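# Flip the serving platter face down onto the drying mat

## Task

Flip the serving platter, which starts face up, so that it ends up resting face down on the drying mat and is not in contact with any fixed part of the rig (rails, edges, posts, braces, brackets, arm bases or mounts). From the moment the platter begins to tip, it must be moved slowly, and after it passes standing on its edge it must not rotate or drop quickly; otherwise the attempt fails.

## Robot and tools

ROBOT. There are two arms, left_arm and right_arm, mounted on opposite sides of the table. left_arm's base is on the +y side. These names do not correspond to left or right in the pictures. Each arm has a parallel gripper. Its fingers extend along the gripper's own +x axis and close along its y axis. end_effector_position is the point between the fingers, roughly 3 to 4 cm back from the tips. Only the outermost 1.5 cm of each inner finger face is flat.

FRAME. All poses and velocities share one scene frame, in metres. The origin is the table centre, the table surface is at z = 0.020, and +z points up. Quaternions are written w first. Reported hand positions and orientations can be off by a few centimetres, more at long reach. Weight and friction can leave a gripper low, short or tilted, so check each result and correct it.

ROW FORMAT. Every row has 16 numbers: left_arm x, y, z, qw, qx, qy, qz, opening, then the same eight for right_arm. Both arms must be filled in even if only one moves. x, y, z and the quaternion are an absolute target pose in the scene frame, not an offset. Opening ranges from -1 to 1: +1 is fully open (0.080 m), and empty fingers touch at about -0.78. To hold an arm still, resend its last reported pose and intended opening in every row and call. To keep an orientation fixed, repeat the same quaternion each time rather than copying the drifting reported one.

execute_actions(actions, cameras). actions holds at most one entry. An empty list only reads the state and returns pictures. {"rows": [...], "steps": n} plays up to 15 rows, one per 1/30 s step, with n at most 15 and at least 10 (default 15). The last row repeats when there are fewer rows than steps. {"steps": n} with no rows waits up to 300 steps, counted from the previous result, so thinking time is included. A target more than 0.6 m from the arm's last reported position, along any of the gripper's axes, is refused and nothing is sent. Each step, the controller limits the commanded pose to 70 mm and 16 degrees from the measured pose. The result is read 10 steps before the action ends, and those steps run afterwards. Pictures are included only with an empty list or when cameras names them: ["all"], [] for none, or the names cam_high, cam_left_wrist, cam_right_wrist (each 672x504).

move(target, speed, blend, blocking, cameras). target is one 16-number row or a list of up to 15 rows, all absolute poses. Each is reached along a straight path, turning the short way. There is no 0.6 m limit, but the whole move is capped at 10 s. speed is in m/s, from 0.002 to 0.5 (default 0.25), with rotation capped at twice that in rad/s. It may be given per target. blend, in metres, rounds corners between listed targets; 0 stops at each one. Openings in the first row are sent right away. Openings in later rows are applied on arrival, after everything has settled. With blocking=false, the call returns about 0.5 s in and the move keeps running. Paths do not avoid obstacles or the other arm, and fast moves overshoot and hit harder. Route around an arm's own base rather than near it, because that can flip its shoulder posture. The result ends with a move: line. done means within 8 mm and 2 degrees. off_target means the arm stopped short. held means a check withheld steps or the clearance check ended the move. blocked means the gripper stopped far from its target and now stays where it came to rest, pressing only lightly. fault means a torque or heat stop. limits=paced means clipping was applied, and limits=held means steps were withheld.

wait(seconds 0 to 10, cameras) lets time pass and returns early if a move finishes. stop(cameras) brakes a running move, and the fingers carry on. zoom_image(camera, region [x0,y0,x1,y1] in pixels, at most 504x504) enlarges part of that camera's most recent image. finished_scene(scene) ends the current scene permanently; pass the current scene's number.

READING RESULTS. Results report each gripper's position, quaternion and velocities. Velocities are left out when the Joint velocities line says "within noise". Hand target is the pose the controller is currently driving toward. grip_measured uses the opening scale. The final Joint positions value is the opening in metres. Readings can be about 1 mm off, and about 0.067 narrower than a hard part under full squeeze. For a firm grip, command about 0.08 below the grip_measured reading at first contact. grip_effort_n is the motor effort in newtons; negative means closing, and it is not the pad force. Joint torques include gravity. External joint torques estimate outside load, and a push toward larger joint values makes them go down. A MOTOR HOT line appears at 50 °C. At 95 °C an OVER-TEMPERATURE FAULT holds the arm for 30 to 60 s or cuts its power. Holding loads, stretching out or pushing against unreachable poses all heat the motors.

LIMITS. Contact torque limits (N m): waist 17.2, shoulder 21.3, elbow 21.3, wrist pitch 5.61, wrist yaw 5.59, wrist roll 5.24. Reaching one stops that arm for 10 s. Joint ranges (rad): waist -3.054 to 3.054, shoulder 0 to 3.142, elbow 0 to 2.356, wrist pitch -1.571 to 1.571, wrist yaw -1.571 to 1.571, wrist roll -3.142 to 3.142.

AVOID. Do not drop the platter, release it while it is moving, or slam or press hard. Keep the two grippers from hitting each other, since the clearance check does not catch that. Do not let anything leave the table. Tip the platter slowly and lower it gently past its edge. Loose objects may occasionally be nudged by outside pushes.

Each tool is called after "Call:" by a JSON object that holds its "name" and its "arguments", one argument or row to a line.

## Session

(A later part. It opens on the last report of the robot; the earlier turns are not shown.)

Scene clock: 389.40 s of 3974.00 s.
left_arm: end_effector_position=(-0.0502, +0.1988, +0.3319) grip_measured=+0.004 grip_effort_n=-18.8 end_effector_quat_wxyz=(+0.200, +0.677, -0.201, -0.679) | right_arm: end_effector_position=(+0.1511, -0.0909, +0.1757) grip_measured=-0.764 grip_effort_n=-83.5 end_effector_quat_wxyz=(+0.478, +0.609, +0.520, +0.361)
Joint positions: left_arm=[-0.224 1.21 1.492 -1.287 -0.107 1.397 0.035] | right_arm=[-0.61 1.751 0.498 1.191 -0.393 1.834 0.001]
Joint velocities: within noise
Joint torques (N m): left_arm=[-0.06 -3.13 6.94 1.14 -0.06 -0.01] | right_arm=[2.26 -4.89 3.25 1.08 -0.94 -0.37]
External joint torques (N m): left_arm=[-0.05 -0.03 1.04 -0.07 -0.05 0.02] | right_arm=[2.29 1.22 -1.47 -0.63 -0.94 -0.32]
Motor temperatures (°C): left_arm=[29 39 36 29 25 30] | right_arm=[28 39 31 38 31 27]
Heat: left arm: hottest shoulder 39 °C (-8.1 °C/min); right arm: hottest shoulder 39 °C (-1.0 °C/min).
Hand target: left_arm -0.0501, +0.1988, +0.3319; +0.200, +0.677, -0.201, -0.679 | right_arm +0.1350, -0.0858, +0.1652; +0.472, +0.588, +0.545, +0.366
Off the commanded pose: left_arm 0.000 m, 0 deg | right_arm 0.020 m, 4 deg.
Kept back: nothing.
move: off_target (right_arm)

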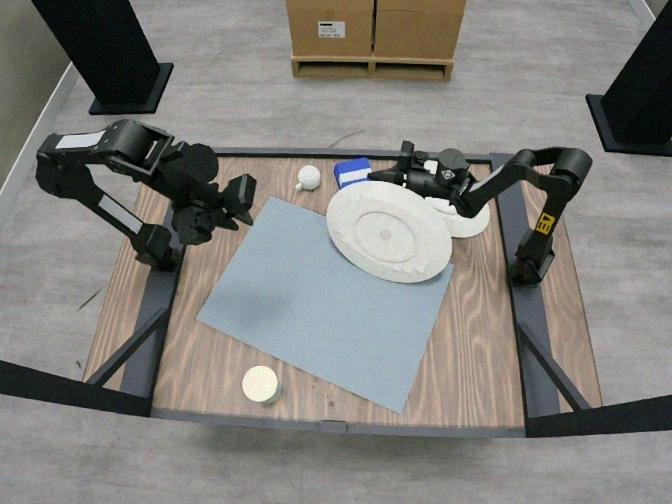

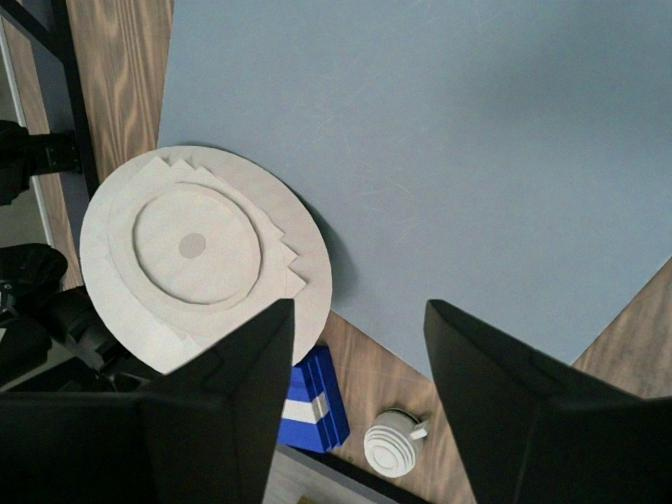

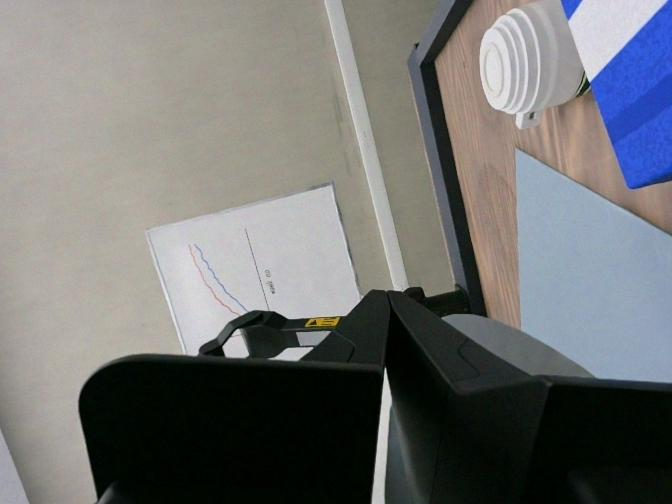

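Call:
{"name": "move", "arguments": {
  "target": [-0.0502,0.1988,0.3319,0.2,0.677,-0.201,-0.679,0,0.155,-0.1,0.125,0.478,0.609,0.52,0.361,-0.8],
  "speed": 0.03
}}

Call:
{"name": "zoom_image", "arguments": {
  "camera": "cam_high",
  "region": [250, 90, 460, 340]
}}

Scene clock: 391.70 s of 3974.00 s.
left_arm: end_effector_position=(-0.0502, +0.1988, +0.3319) grip_measured=+0.004 grip_effort_n=-18.8 end_effector_quat_wxyz=(+0.200, +0.677, -0.201, -0.679) | right_arm: end_effector_position=(+0.1804, -0.1072, +0.1403) grip_measured=-0.764 grip_effort_n=-83.5 end_effector_quat_wxyz=(+0.488, +0.633, +0.482, +0.359)
Joint positions: left_arm=[-0.224 1.21 1.492 -1.287 -0.107 1.397 0.035] | right_arm=[-0.692 1.982 0.472 1.493 -0.396 1.834 0.001]
Joint velocities: within noise
Joint torques (N m): left_arm=[-0.08 -3.13 6.94 1.14 -0.05 -0.01] | right_arm=[3.62 -5.3 0.21 1.19 -1 -0.11]
External joint torques (N m): left_arm=[-0.08 0.07 1.01 -0.06 -0.04 0.02] | right_arm=[3.62 1.15 -3.12 -0.48 -1 -0.06]
Motor temperatures (°C): left_arm=[29 38 36 29 25 30] | right_arm=[28 39 31 37 31 26]
Heat: left arm: hottest shoulder 38 °C (-10.1 °C/min); right arm: hottest shoulder 39 °C (-2.0 °C/min).
Hand target: left_arm -0.0501, +0.1988, +0.3319; +0.200, +0.677, -0.201, -0.679 | right_arm +0.1554, -0.1013, +0.1256; +0.478, +0.609, +0.520, +0.361
Off the commanded pose: left_arm 0.000 m, 0 deg | right_arm 0.030 m, 5 deg.
Kept back: nothing.
move: off_target (right_arm)

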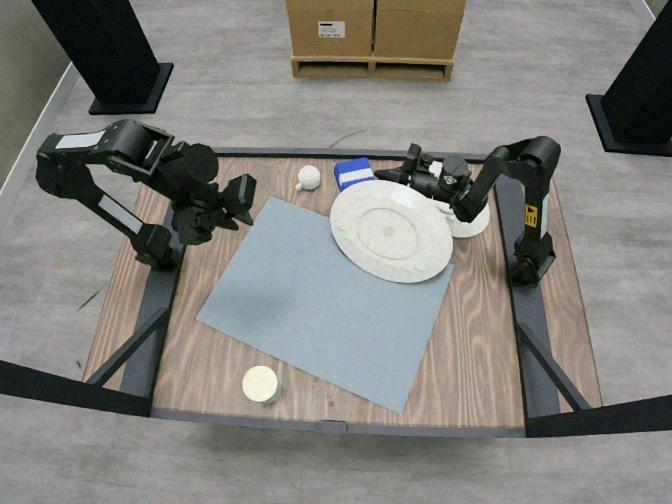

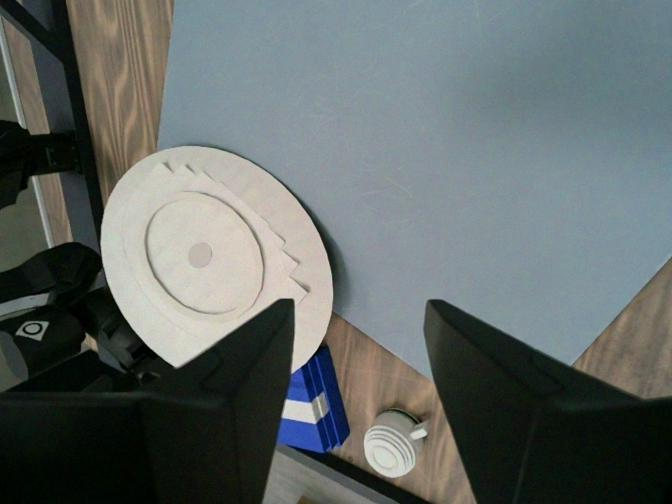

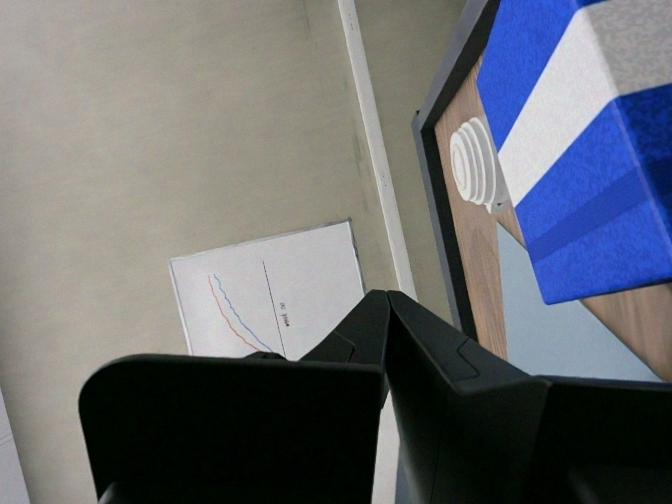

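Scaled by 2.016 from the camera's 672x504 image, which has a finer 960x720 frame.

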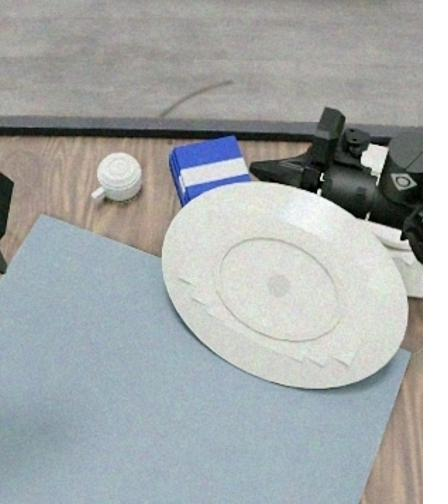

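Call:
{"name": "move", "arguments": {
  "target": [-0.0502,0.1988,0.3319,0.2,0.677,-0.201,-0.679,0,0.175,-0.13,0.1,0.488,0.633,0.482,0.359,-0.8],
  "speed": 0.03
}}

Call:
{"name": "zoom_image", "arguments": {
  "camera": "cam_high",
  "region": [250, 90, 460, 340]
}}

Scene clock: 393.90 s of 3974.00 s.
left_arm: end_effector_position=(-0.0502, +0.1988, +0.3319) grip_measured=+0.004 grip_effort_n=-18.8 end_effector_quat_wxyz=(+0.200, +0.677, -0.201, -0.679) | right_arm: end_effector_position=(+0.1870, -0.1260, +0.1232) grip_measured=-0.764 grip_effort_n=-83.5 end_effector_quat_wxyz=(+0.500, +0.631, +0.479, +0.349)
Joint positions: left_arm=[-0.224 1.21 1.492 -1.287 -0.107 1.397 0.035] | right_arm=[-0.746 2.033 0.427 1.563 -0.428 1.813 0.001]
Joint velocities: within noise
Joint torques (N m): left_arm=[-0.07 -3.13 6.92 1.14 -0.05 -0.01] | right_arm=[0.61 -3.09 -1.13 1.36 -0.49 -0.72]
External joint torques (N m): left_arm=[-0.07 0 1.03 -0.06 -0.04 0.02] | right_arm=[0.61 3.27 -4.01 -0.33 -0.48 -0.67]
Motor temperatures (°C): left_arm=[29 38 36 29 25 30] | right_arm=[28 39 31 37 31 26]
Heat: left arm: hottest shoulder 38 °C (-10.0 °C/min); right arm: hottest shoulder 39 °C (-2.0 °C/min).
Hand target: left_arm -0.0501, +0.1988, +0.3319; +0.200, +0.677, -0.201, -0.679 | right_arm +0.1749, -0.1303, +0.1013; +0.506, +0.615, +0.505, +0.333
Off the commanded pose: left_arm 0.000 m, 0 deg | right_arm 0.026 m, 2 deg.
joint read past its limit (right arm) — joint 4 (wrist pitch), upper limit.
joint sent to its limit (right arm) — joint 4 (wrist pitch), upper limit.
Kept back: nothing.
move: off_target (right_arm)

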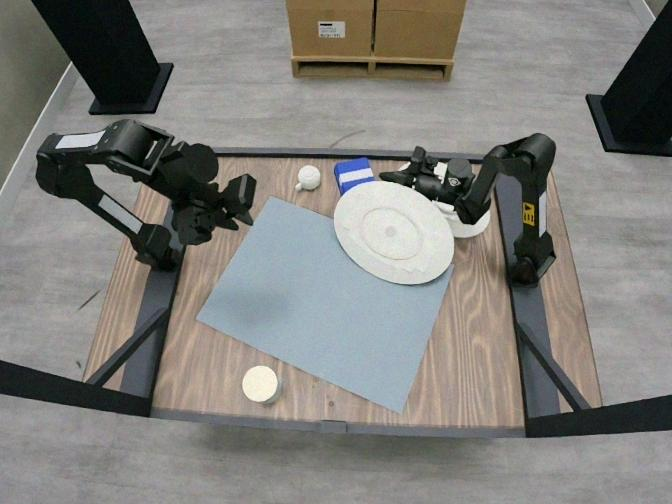

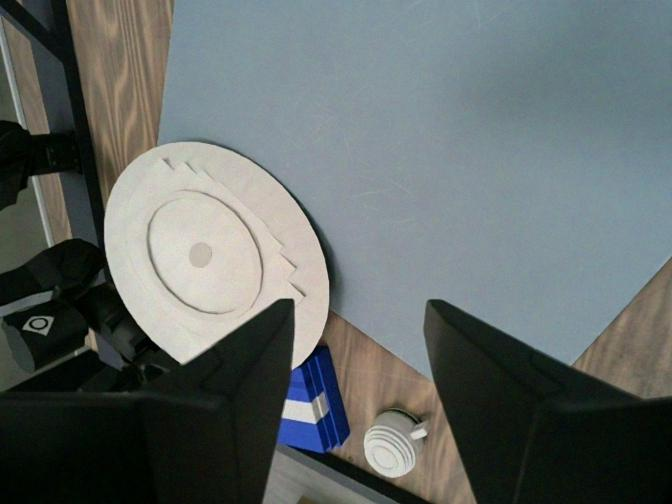

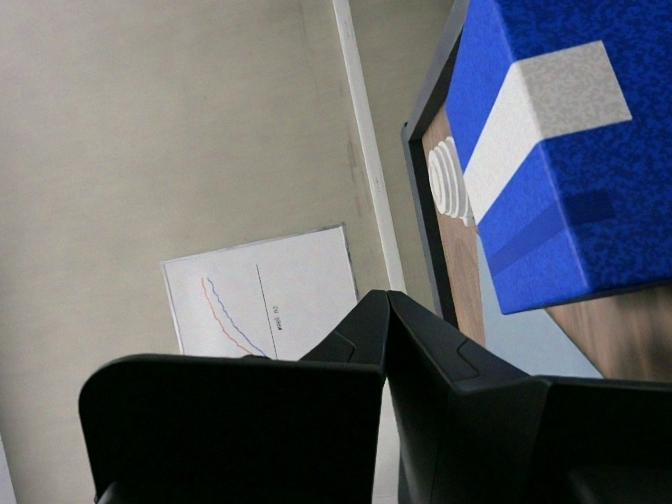

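Scaled by 2.016 from the camera's 672x504 image, which has a finer 960x720 frame.

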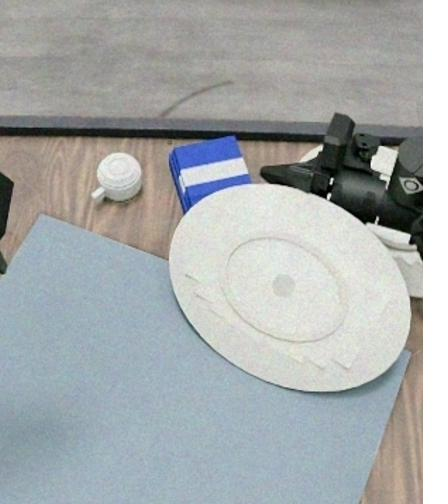

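Call:
{"name": "move", "arguments": {
  "target": [0.03,0.17,0.13,0.3591,0.6387,-0.5129,-0.4473,0.8,0.187,-0.126,0.121,0.5,0.631,0.479,0.349,-0.8],
  "speed": 0.2
}}

Call:
{"name": "zoom_image", "arguments": {
  "camera": "cam_high",
  "region": [230, 130, 500, 330]
}}

Scene clock: 398.40 s of 3974.00 s.
left_arm: end_effector_position=(+0.0304, +0.1679, +0.1338) grip_measured=+0.796 grip_effort_n=18.4 end_effector_quat_wxyz=(+0.362, +0.638, -0.515, -0.443) end_effector_velocity=(+0.002, +0.001, -0.002) end_effector_angular_velocity=(-0.003, +0.005, +0.011) | right_arm: end_effector_position=(+0.1897, -0.1252, +0.1270) grip_measured=-0.764 grip_effort_n=-83.5 end_effector_quat_wxyz=(+0.499, +0.633, +0.475, +0.353)
Joint positions: left_arm=[0.197 1.367 0.024 1.147 0.135 1.956 0.071] | right_arm=[-0.75 2.029 0.435 1.563 -0.429 1.813 0.001]
Joint velocities: left_arm=[0.002 0.027 -0.007 0.037 -0.007 -0.007 0] | right_arm=[within noise]
Joint torques (N m): left_arm=[0.21 -1.94 4.11 1.86 0.23 -0.01] | right_arm=[0.1 -6.61 1.3 1.32 -0.02 -0.2]
External joint torques (N m): left_arm=[0.21 0.77 -0.16 0.12 0.2 0.04] | right_arm=[0.08 -0.28 -1.59 -0.34 -0.01 -0.14]
Motor temperatures (°C): left_arm=[29 37 36 30 25 30] | right_arm=[28 38 30 37 31 27]
Heat: left arm: hottest shoulder 37 °C (-12.1 °C/min); right arm: hottest shoulder 38 °C (-5.1 °C/min).
Hand target: left_arm +0.0300, +0.1700, +0.1301; +0.359, +0.639, -0.513, -0.447 | right_arm +0.1871, -0.1260, +0.1212; +0.501, +0.630, +0.481, +0.347
Off the commanded pose: left_arm 0.004 m, 1 deg | right_arm 0.007 m, 1 deg.
joint read past its limit (right arm) — joint 4 (wrist pitch), upper limit.
joint sent to its limit (right arm) — joint 4 (wrist pitch), upper limit.
Kept back: nothing.
move: done

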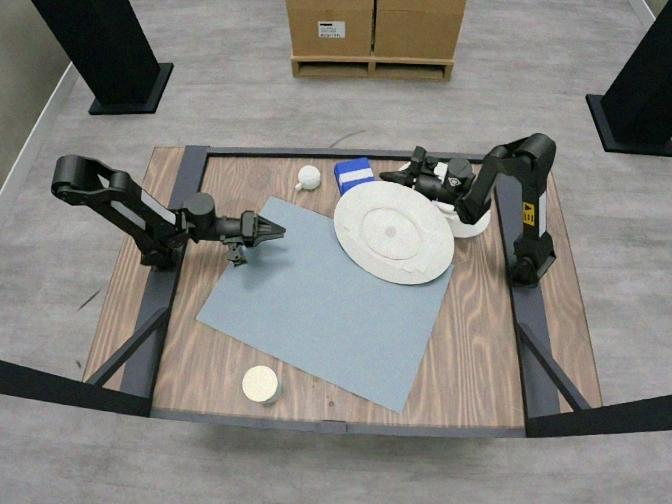

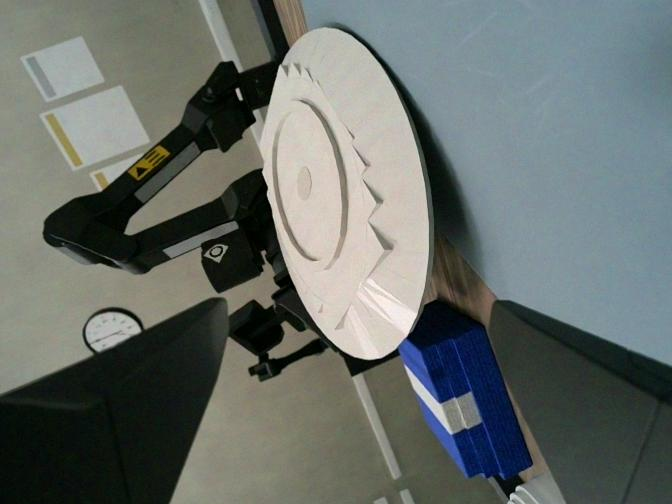

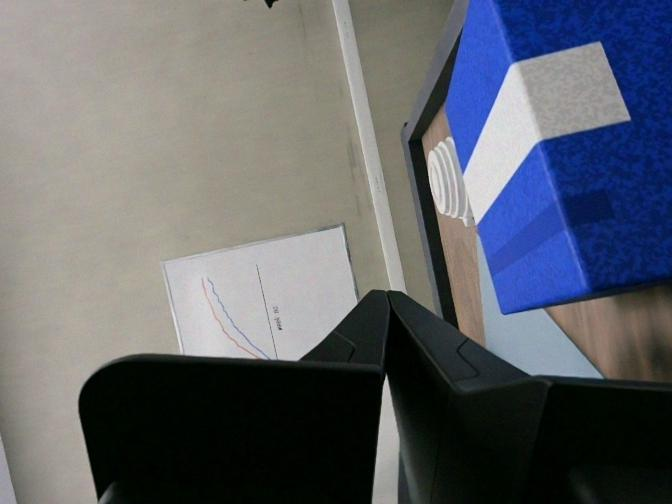

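Scaled by 1.867 from the camera's 672x504 image, which has a finer 960x720 frame.

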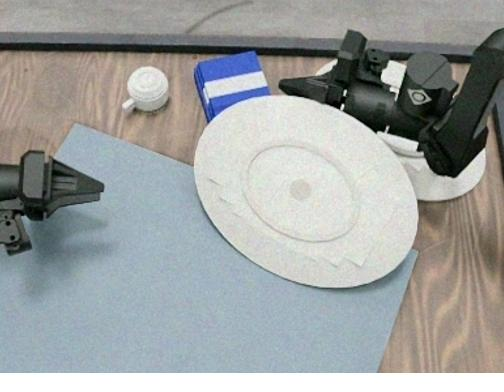

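Call:
{"name": "move", "arguments": {
  "target": [
    [0.055,0.13,0.1,0.3224,0.6684,-0.5366,-0.4016,0.95,0.187,-0.126,0.121,0.5,0.631,0.479,0.349,-0.8],
    [0.055,0.085,0.09,0.3224,0.6684,-0.5366,-0.4016,0.95,0.187,-0.126,0.121,0.5,0.631,0.479,0.349,-0.8]
  ],
  "speed": [0.2,0.05]
}}

Call:
{"name": "zoom_image", "arguments": {
  "camera": "cam_high",
  "region": [230, 130, 500, 330]
}}

Scene clock: 402.13 s of 3974.00 s.
left_arm: end_effector_position=(+0.0409, +0.1494, +0.1106) grip_measured=+0.946 grip_effort_n=18.4 end_effector_quat_wxyz=(+0.326, +0.669, -0.542, -0.390) | right_arm: end_effector_position=(+0.1916, -0.1259, +0.1283) grip_measured=-0.764 grip_effort_n=-83.5 end_effector_quat_wxyz=(+0.499, +0.635, +0.472, +0.353)
Joint positions: left_arm=[0.207 1.808 0.065 1.572 0.113 2.102 0.078] | right_arm=[-0.755 2.026 0.437 1.563 -0.429 1.815 0.001]
Joint velocities: within noise
Joint torques (N m): left_arm=[0.1 -1.11 5.27 0.96 0.07 -0.07] | right_arm=[0.13 -7.62 2.07 1.34 0.02 -0.12]
External joint torques (N m): left_arm=[0.13 2.87 3.15 -0.77 0.04 -0.02] | right_arm=[0.13 -1.23 -0.87 -0.34 0.03 -0.07]
Motor temperatures (°C): left_arm=[29 37 38 31 25 30] | right_arm=[28 38 30 37 31 27]
Heat: left arm: hottest elbow 38 °C (-4.1 °C/min); right arm: hottest shoulder 38 °C (-6.1 °C/min).
Hand target: left_arm +0.0424, +0.1446, +0.1065; +0.324, +0.671, -0.538, -0.394 | right_arm +0.1896, -0.1253, +0.1269; +0.500, +0.633, +0.475, +0.353
Off the commanded pose: left_arm 0.069 m, 1 deg | right_arm 0.009 m, 1 deg.
joint read past its limit (right arm) — joint 4 (wrist pitch), upper limit.
joint sent to its limit (right arm) — joint 4 (wrist pitch), upper limit.
Kept back: nothing.
move: blocked (left_arm; both arms now hold where they are), off_target (right_arm)

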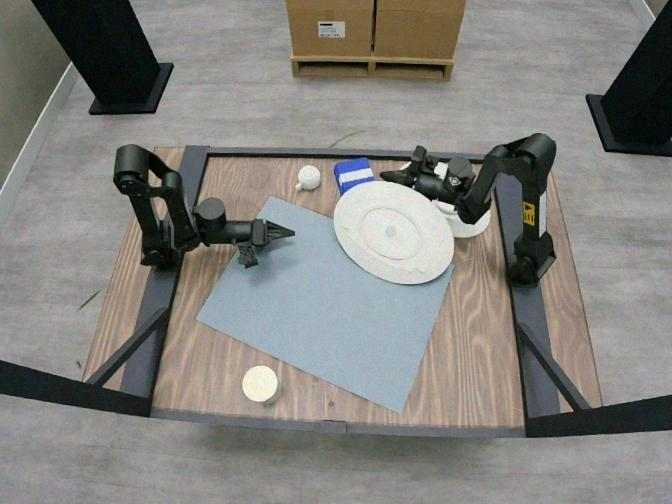

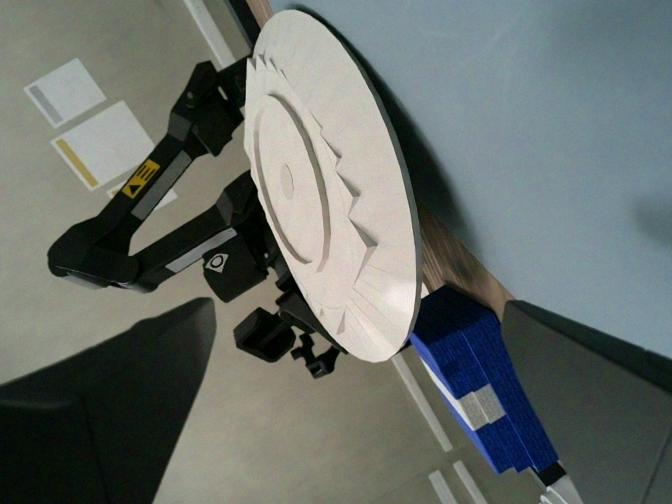

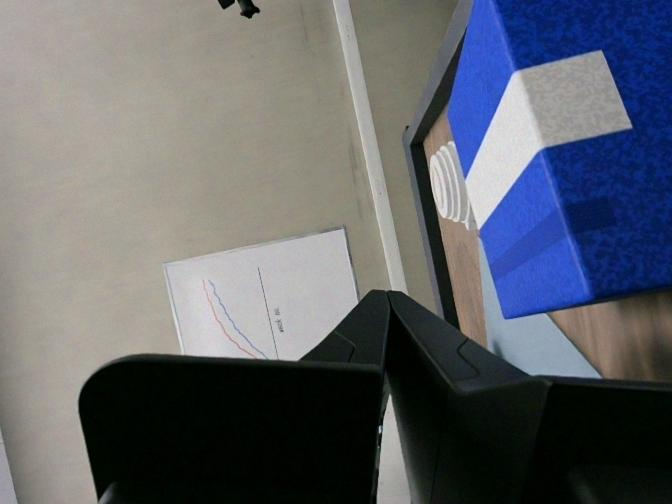

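Scaled by 1.867 from the camera's 672x504 image, which has a finer 960x720 frame.

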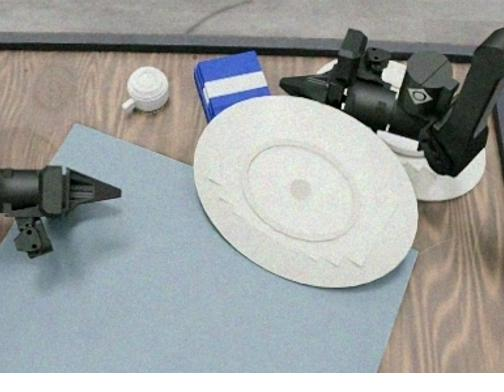

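Call:
{"name": "move", "arguments": {
  "target": [0.0,0.2,0.22,0.362,0.638,-0.515,-0.443,0,0.207,-0.127,0.128,0.499,0.633,0.475,0.353,-0.8],
  "speed": [0.01]
}}

Call:
{"name": "zoom_image", "arguments": {
  "camera": "cam_high",
  "region": [230, 130, 500, 330]
}}

Scene clock: 415.67 s of 3974.00 s.
left_arm: end_effector_position=(+0.0105, +0.1871, +0.1862) grip_measured=+0.004 grip_effort_n=-18.8 end_effector_quat_wxyz=(+0.348, +0.648, -0.519, -0.435) | right_arm: end_effector_position=(+0.1963, -0.1251, +0.1292) grip_measured=-0.764 grip_effort_n=-83.5 end_effector_quat_wxyz=(+0.495, +0.631, +0.480, +0.357)
Joint positions: left_arm=[0.067 0.722 0.131 0.387 0.002 1.97 0.035] | right_arm=[-0.777 2.026 0.458 1.541 -0.472 1.816 0.001]
Joint velocities: within noise
Joint torques (N m): left_arm=[-0.24 -1.82 9.18 1.59 -0.17 -0.12] | right_arm=[-1.1 -7.03 3.19 1.17 0.1 -0.18]
External joint torques (N m): left_arm=[-0.26 -0.78 2.32 -0.14 -0.17 -0.07] | right_arm=[-1.11 -0.5 0.11 -0.51 0.11 -0.13]
Motor temperatures (°C): left_arm=[28 36 37 31 25 30] | right_arm=[28 38 30 35 31 26]
Heat: left arm: hottest elbow 37 °C (-3.0 °C/min); right arm: hottest shoulder 38 °C (-5.0 °C/min).
Hand target: left_arm +0.0106, +0.1862, +0.1916; +0.353, +0.647, -0.521, -0.431 | right_arm +0.2026, -0.1267, +0.1277; +0.499, +0.633, +0.475, +0.353
Off the commanded pose: left_arm 0.038 m, 2 deg | right_arm 0.011 m, 1 deg.
Kept back: nothing.
move: off_target (left_arm, right_arm; path cut at 10 s)

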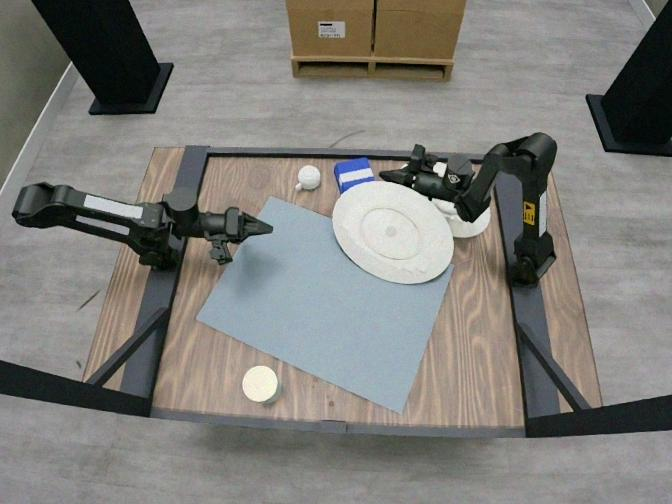

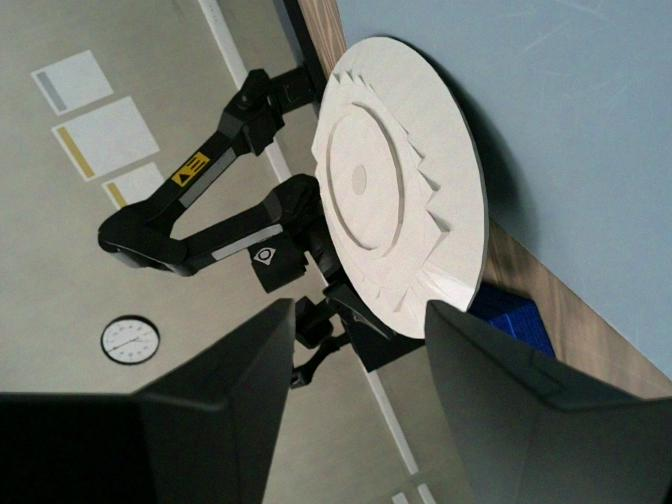

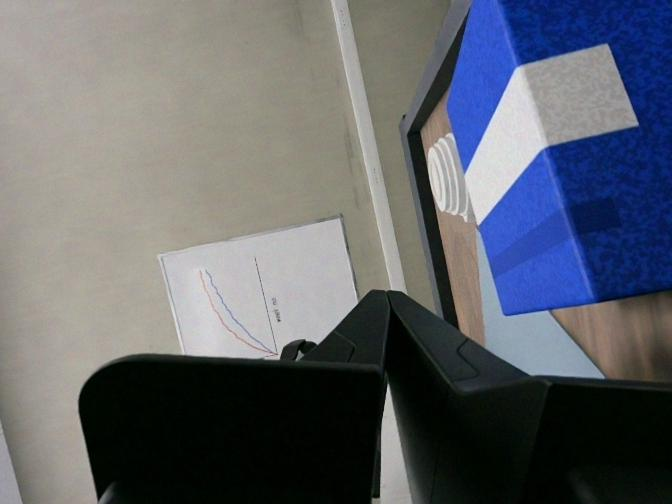

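Scaled by 1.867 from the camera's 672x504 image, which has a finer 960x720 frame.

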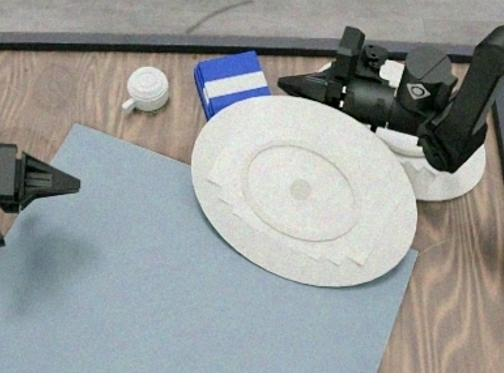

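Call:
{"name": "move", "arguments": {
  "target": [0.0,0.2,0.22,0.362,0.638,-0.515,-0.443,0,0.222,-0.127,0.128,0.499,0.633,0.475,0.353,-0.8],
  "speed": 0.008
}}

Call:
{"name": "zoom_image", "arguments": {
  "camera": "cam_high",
  "region": [230, 130, 500, 330]
}}

Scene clock: 422.27 s of 3974.00 s.
left_arm: end_effector_position=(+0.0000, +0.2001, +0.2143) grip_measured=+0.004 grip_effort_n=-18.8 end_effector_quat_wxyz=(+0.357, +0.640, -0.513, -0.447) | right_arm: end_effector_position=(+0.2151, -0.1246, +0.1329) grip_measured=-0.764 grip_effort_n=-83.5 end_effector_quat_wxyz=(+0.497, +0.628, +0.476, +0.363)
Joint positions: left_arm=[-0.006 0.542 0.224 0.11 -0.062 1.919 0.035] | right_arm=[-0.826 2.037 0.515 1.504 -0.523 1.806 0.001]
Joint velocities: within noise
Joint torques (N m): left_arm=[-0.26 -1.37 9.59 1.58 -0.19 -0.12] | right_arm=[-1.05 -6.4 3.21 1.11 0.08 0.1]
External joint torques (N m): left_arm=[-0.26 -0.85 2.45 -0.15 -0.19 -0.07] | right_arm=[-1.02 0.42 -0.11 -0.56 0.07 0.15]
Motor temperatures (°C): left_arm=[28 36 38 32 25 30] | right_arm=[28 38 30 35 31 26]
Heat: left arm: hottest elbow 38 °C (-1.0 °C/min); right arm: hottest shoulder 38 °C (-7.1 °C/min).
Hand target: left_arm +0.0000, +0.2000, +0.2199; +0.362, +0.638, -0.515, -0.443 | right_arm +0.2219, -0.1272, +0.1280; +0.499, +0.633, +0.475, +0.353
Off the commanded pose: left_arm 0.006 m, 1 deg | right_arm 0.009 m, 1 deg.
Kept back: nothing.
move: off_target (right_arm)

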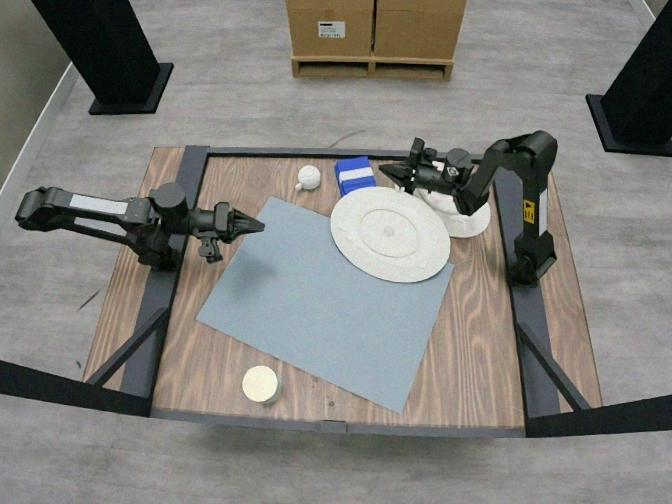

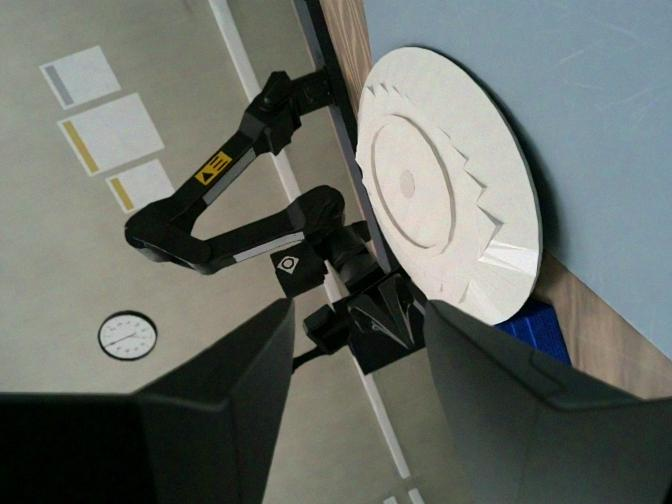

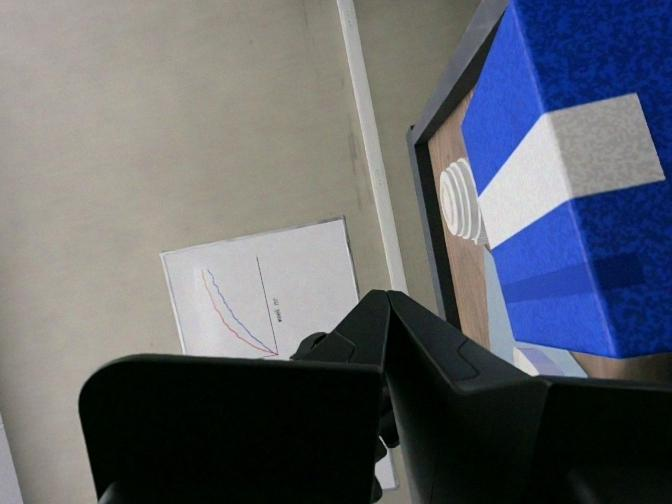

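Scaled by 1.867 from the camera's 672x504 image, which has a finer 960x720 frame.

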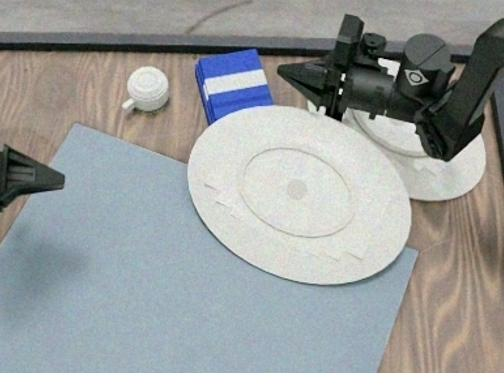

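Call:
{"name": "move", "arguments": {
  "target": [
    [0.0,0.2,0.22,0.362,0.638,-0.515,-0.443,0,0.235,-0.14,0.15,0.499,0.633,0.475,0.353,-0.8],
    [0.0,0.2,0.22,0.362,0.638,-0.515,-0.443,0,0.2,-0.23,0.22,0.6744,0.2127,0.6744,0.2127,-0.9],
    [0.0,0.2,0.22,0.362,0.638,-0.515,-0.443,0,0.17,-0.28,0.16,0.7071,0,0.7071,0,-0.9]
  ],
  "speed": [0.05,0.2,0.15]
}}

Call:
{"name": "zoom_image", "arguments": {
  "camera": "cam_high",
  "region": [230, 130, 500, 330]
}}

Scene clock: 429.63 s of 3974.00 s.
left_arm: end_effector_position=(+0.0000, +0.2002, +0.2143) grip_measured=+0.004 grip_effort_n=-18.8 end_effector_quat_wxyz=(+0.357, +0.640, -0.513, -0.447) | right_arm: end_effector_position=(+0.1726, -0.2777, +0.1660) grip_measured=-0.764 grip_effort_n=-83.5 end_effector_quat_wxyz=(+0.713, +0.007, +0.702, +0.008)
Joint positions: left_arm=[-0.006 0.542 0.224 0.109 -0.062 1.919 0.035] | right_arm=[-0.853 1.553 1.224 -1.215 -0.006 0.733 0.001]
Joint velocities: within noise
Joint torques (N m): left_arm=[-0.26 -1.33 9.59 1.6 -0.18 -0.12] | right_arm=[0.45 -5.73 3.57 0.02 0.2 0.14]
External joint torques (N m): left_arm=[-0.26 -0.78 2.37 -0.15 -0.19 -0.07] | right_arm=[0.44 0.02 -2.3 -0.36 0.17 0.14]
Motor temperatures (°C): left_arm=[28 35 39 32 25 30] | right_arm=[28 38 31 34 31 26]
Heat: left arm: hottest elbow 39 °C (+1.0 °C/min); right arm: hottest shoulder 38 °C (-7.0 °C/min).
Hand target: left_arm +0.0001, +0.2000, +0.2200; +0.362, +0.638, -0.515, -0.443 | right_arm +0.1700, -0.2800, +0.1602; +0.707, +0.000, +0.707, +0.000
Off the commanded pose: left_arm 0.006 m, 1 deg | right_arm 0.007 m, 2 deg.
Kept back: nothing.
move: done

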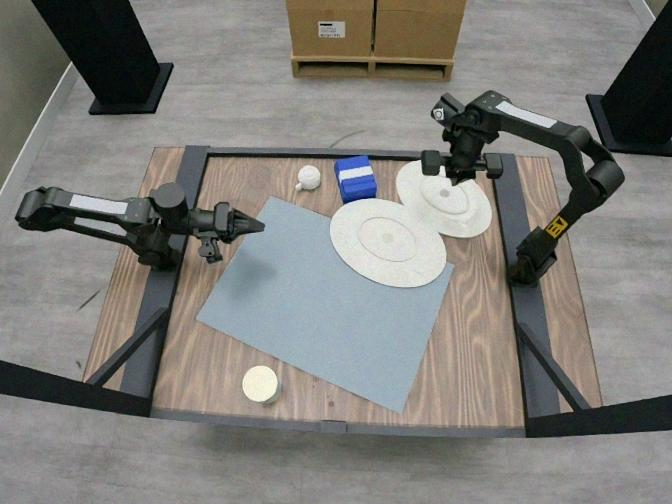

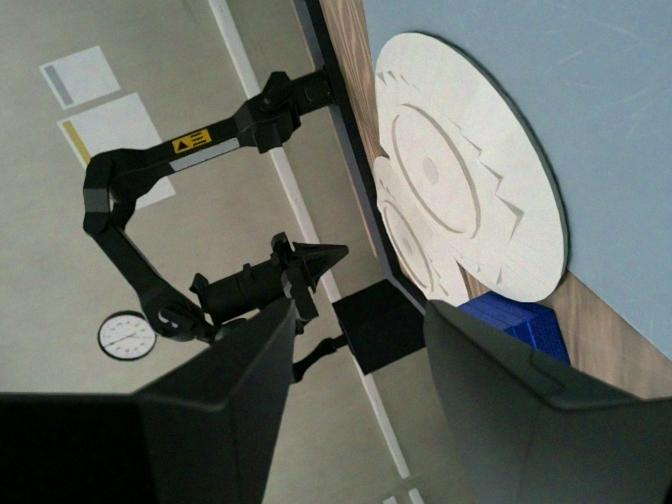

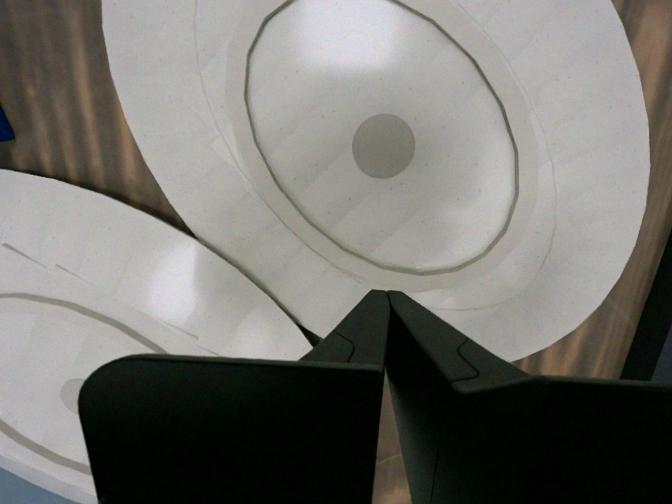

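Scaled by 1.867 from the camera's 672x504 image, which has a finer 960x720 frame.

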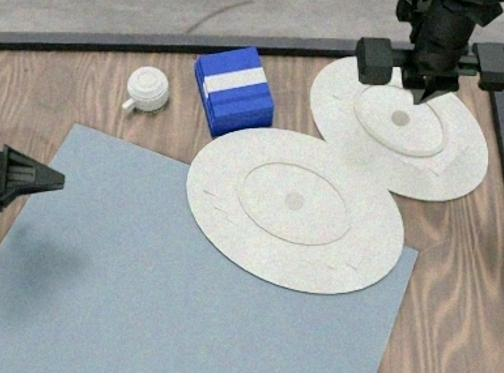

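Call:
{"name": "move", "arguments": {
  "target": [
    [0.0,0.2,0.22,0.362,0.638,-0.515,-0.443,0,0.08,-0.3,0.2,0.7071,0,0.7071,0,-0.9],
    [0.0,0.2,0.22,0.362,0.638,-0.515,-0.443,0,0.01,-0.29,0.14,0.5,-0.5,0.5,0.5,-0.9],
    [0.0,0.2,0.22,0.362,0.638,-0.515,-0.443,0,0.01,-0.285,0.066,0.5,-0.5,0.5,0.5,-0.9]
  ],
  "speed": [0.2,0.3,0.1]
}}

Call:
{"name": "zoom_image", "arguments": {
  "camera": "cam_high",
  "region": [230, 130, 500, 330]
}}

Scene clock: 435.03 s of 3974.00 s.
left_arm: end_effector_position=(-0.0001, +0.2002, +0.2143) grip_measured=+0.004 grip_effort_n=-18.8 end_effector_quat_wxyz=(+0.357, +0.640, -0.513, -0.447) | right_arm: end_effector_position=(+0.0110, -0.2812, +0.0702) grip_measured=-0.764 grip_effort_n=-83.5 end_effector_quat_wxyz=(+0.505, -0.495, +0.496, +0.503)
Joint positions: left_arm=[-0.006 0.542 0.224 0.109 -0.062 1.919 0.035] | right_arm=[-0.238 1.314 0.625 -0.864 -0.004 -0.219 0.001]
Joint velocities: within noise
Joint torques (N m): left_arm=[-0.24 -1.33 9.59 1.61 -0.18 -0.12] | right_arm=[0.11 -3.07 3.12 0.33 0.09 0.02]
External joint torques (N m): left_arm=[-0.24 -0.79 2.4 -0.14 -0.19 -0.07] | right_arm=[0.09 0.29 -2.23 -0.05 0.1 0.02]
Motor temperatures (°C): left_arm=[28 35 39 33 25 30] | right_arm=[28 37 31 33 30 26]
Heat: left arm: hottest elbow 39 °C (+2.0 °C/min); right arm: hottest shoulder 37 °C (-6.1 °C/min).
Hand target: left_arm +0.0000, +0.2000, +0.2200; +0.362, +0.638, -0.515, -0.443 | right_arm +0.0100, -0.2851, +0.0661; +0.500, -0.500, +0.500, +0.500
Off the commanded pose: left_arm 0.006 m, 1 deg | right_arm 0.006 m, 1 deg.
Kept back: nothing.
move: done

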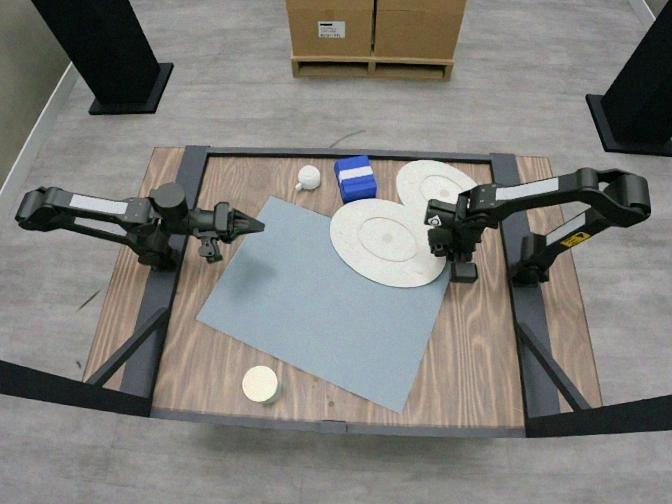

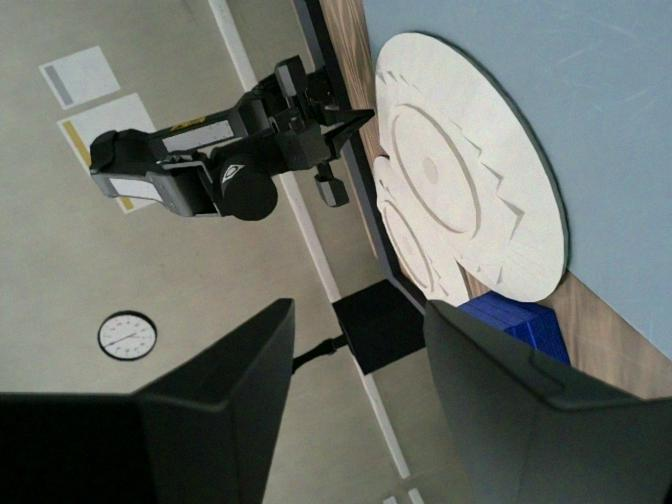

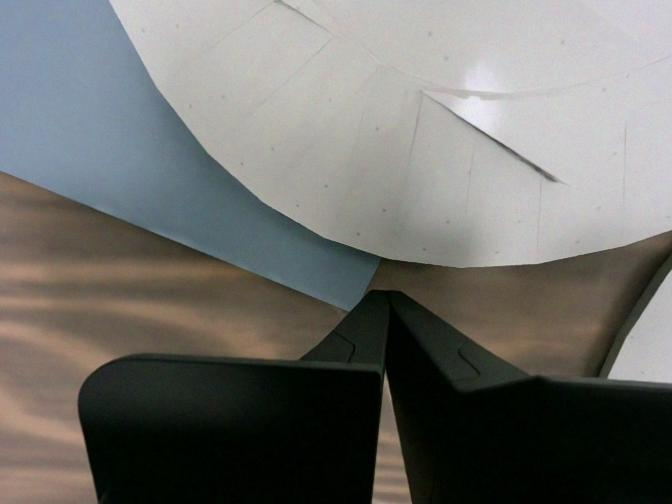

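Scaled by 1.867 from the camera's 672x504 image, which has a finer 960x720 frame.

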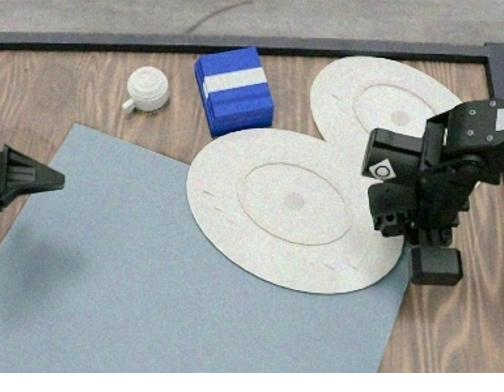

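Call:
{"name": "move", "arguments": {
  "target": [
    [0.0,0.2,0.22,0.362,0.638,-0.515,-0.443,0,0.022,-0.28,0.063,0.5,-0.5,0.5,0.5,-0.9],
    [0.0,0.2,0.22,0.362,0.638,-0.515,-0.443,0,0.015,-0.17,0.063,0.5,-0.5,0.5,0.5,-0.9]
  ],
  "speed": 0.05
}}

Call:
{"name": "zoom_image", "arguments": {
  "camera": "cam_high",
  "region": [230, 130, 500, 330]
}}

Scene clock: 447.30 s of 3974.00 s.
left_arm: end_effector_position=(-0.0001, +0.2002, +0.2143) grip_measured=+0.004 grip_effort_n=-18.8 end_effector_quat_wxyz=(+0.357, +0.640, -0.513, -0.447) | right_arm: end_effector_position=(+0.0189, -0.2582, +0.0591) grip_measured=-0.764 grip_effort_n=-83.5 end_effector_quat_wxyz=(+0.466, -0.533, +0.538, +0.458)
Joint positions: left_arm=[-0.006 0.542 0.224 0.109 -0.062 1.919 0.035] | right_arm=[-0.225 1.586 0.797 -0.925 0.032 -0.192 0.001]
Joint velocities: within noise
Joint torques (N m): left_arm=[-0.25 -1.33 9.58 1.61 -0.18 -0.12] | right_arm=[0.11 -6.17 3.95 0.72 -0.09 0.03]
External joint torques (N m): left_arm=[-0.26 -0.76 2.35 -0.15 -0.19 -0.07] | right_arm=[0.11 -1.29 -0.82 0.63 -0.1 0.03]
External joint torques when the fault began: right_arm=[1.5 1.17 5.69 5.09 -0.88 0.08]
Motor temperatures (°C): left_arm=[28 34 40 34 25 30] | right_arm=[27 36 31 33 30 26]
Heat: left arm: hottest elbow 40 °C (+4.0 °C/min); right arm: hottest shoulder 36 °C (-4.0 °C/min).
Hand target: left_arm +0.0000, +0.2000, +0.2200; +0.362, +0.638, -0.515, -0.443 | right_arm +0.0185, -0.2549, +0.0589; -0.469, +0.529, -0.535, -0.462
Off the commanded pose: left_arm 0.006 m, 1 deg | right_arm 0.088 m, 8 deg.
TORQUE FAULT: the external load on joint 4 (wrist pitch) of the right arm reached its load limit, and that arm stopped for 10 seconds. A torque fault puts only its own arm into a fault stop. That arm's remaining commands of this call were not run. That arm keeps its grip as last carried out and accepts commands again: back off and push less far. That arm stops again whenever a joint's load reaches its limit.
Kept back: nothing.
move: fault (right_arm); path passed 1 of 2 targets

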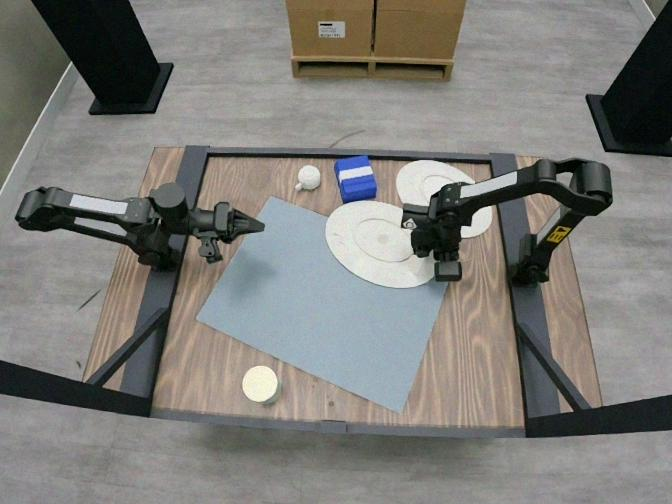

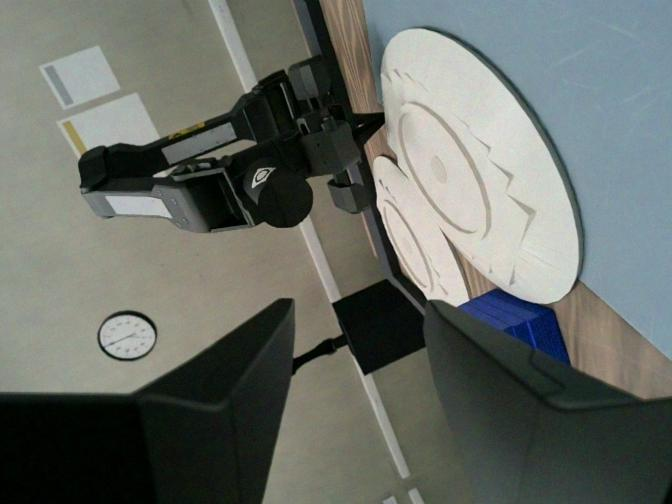

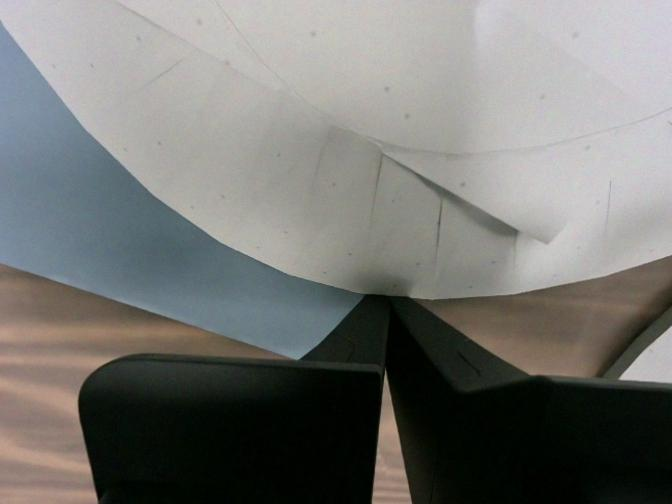

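Scaled by 1.867 from the camera's 672x504 image, which has a finer 960x720 frame.

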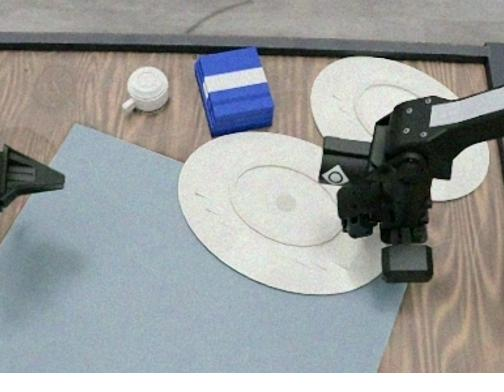

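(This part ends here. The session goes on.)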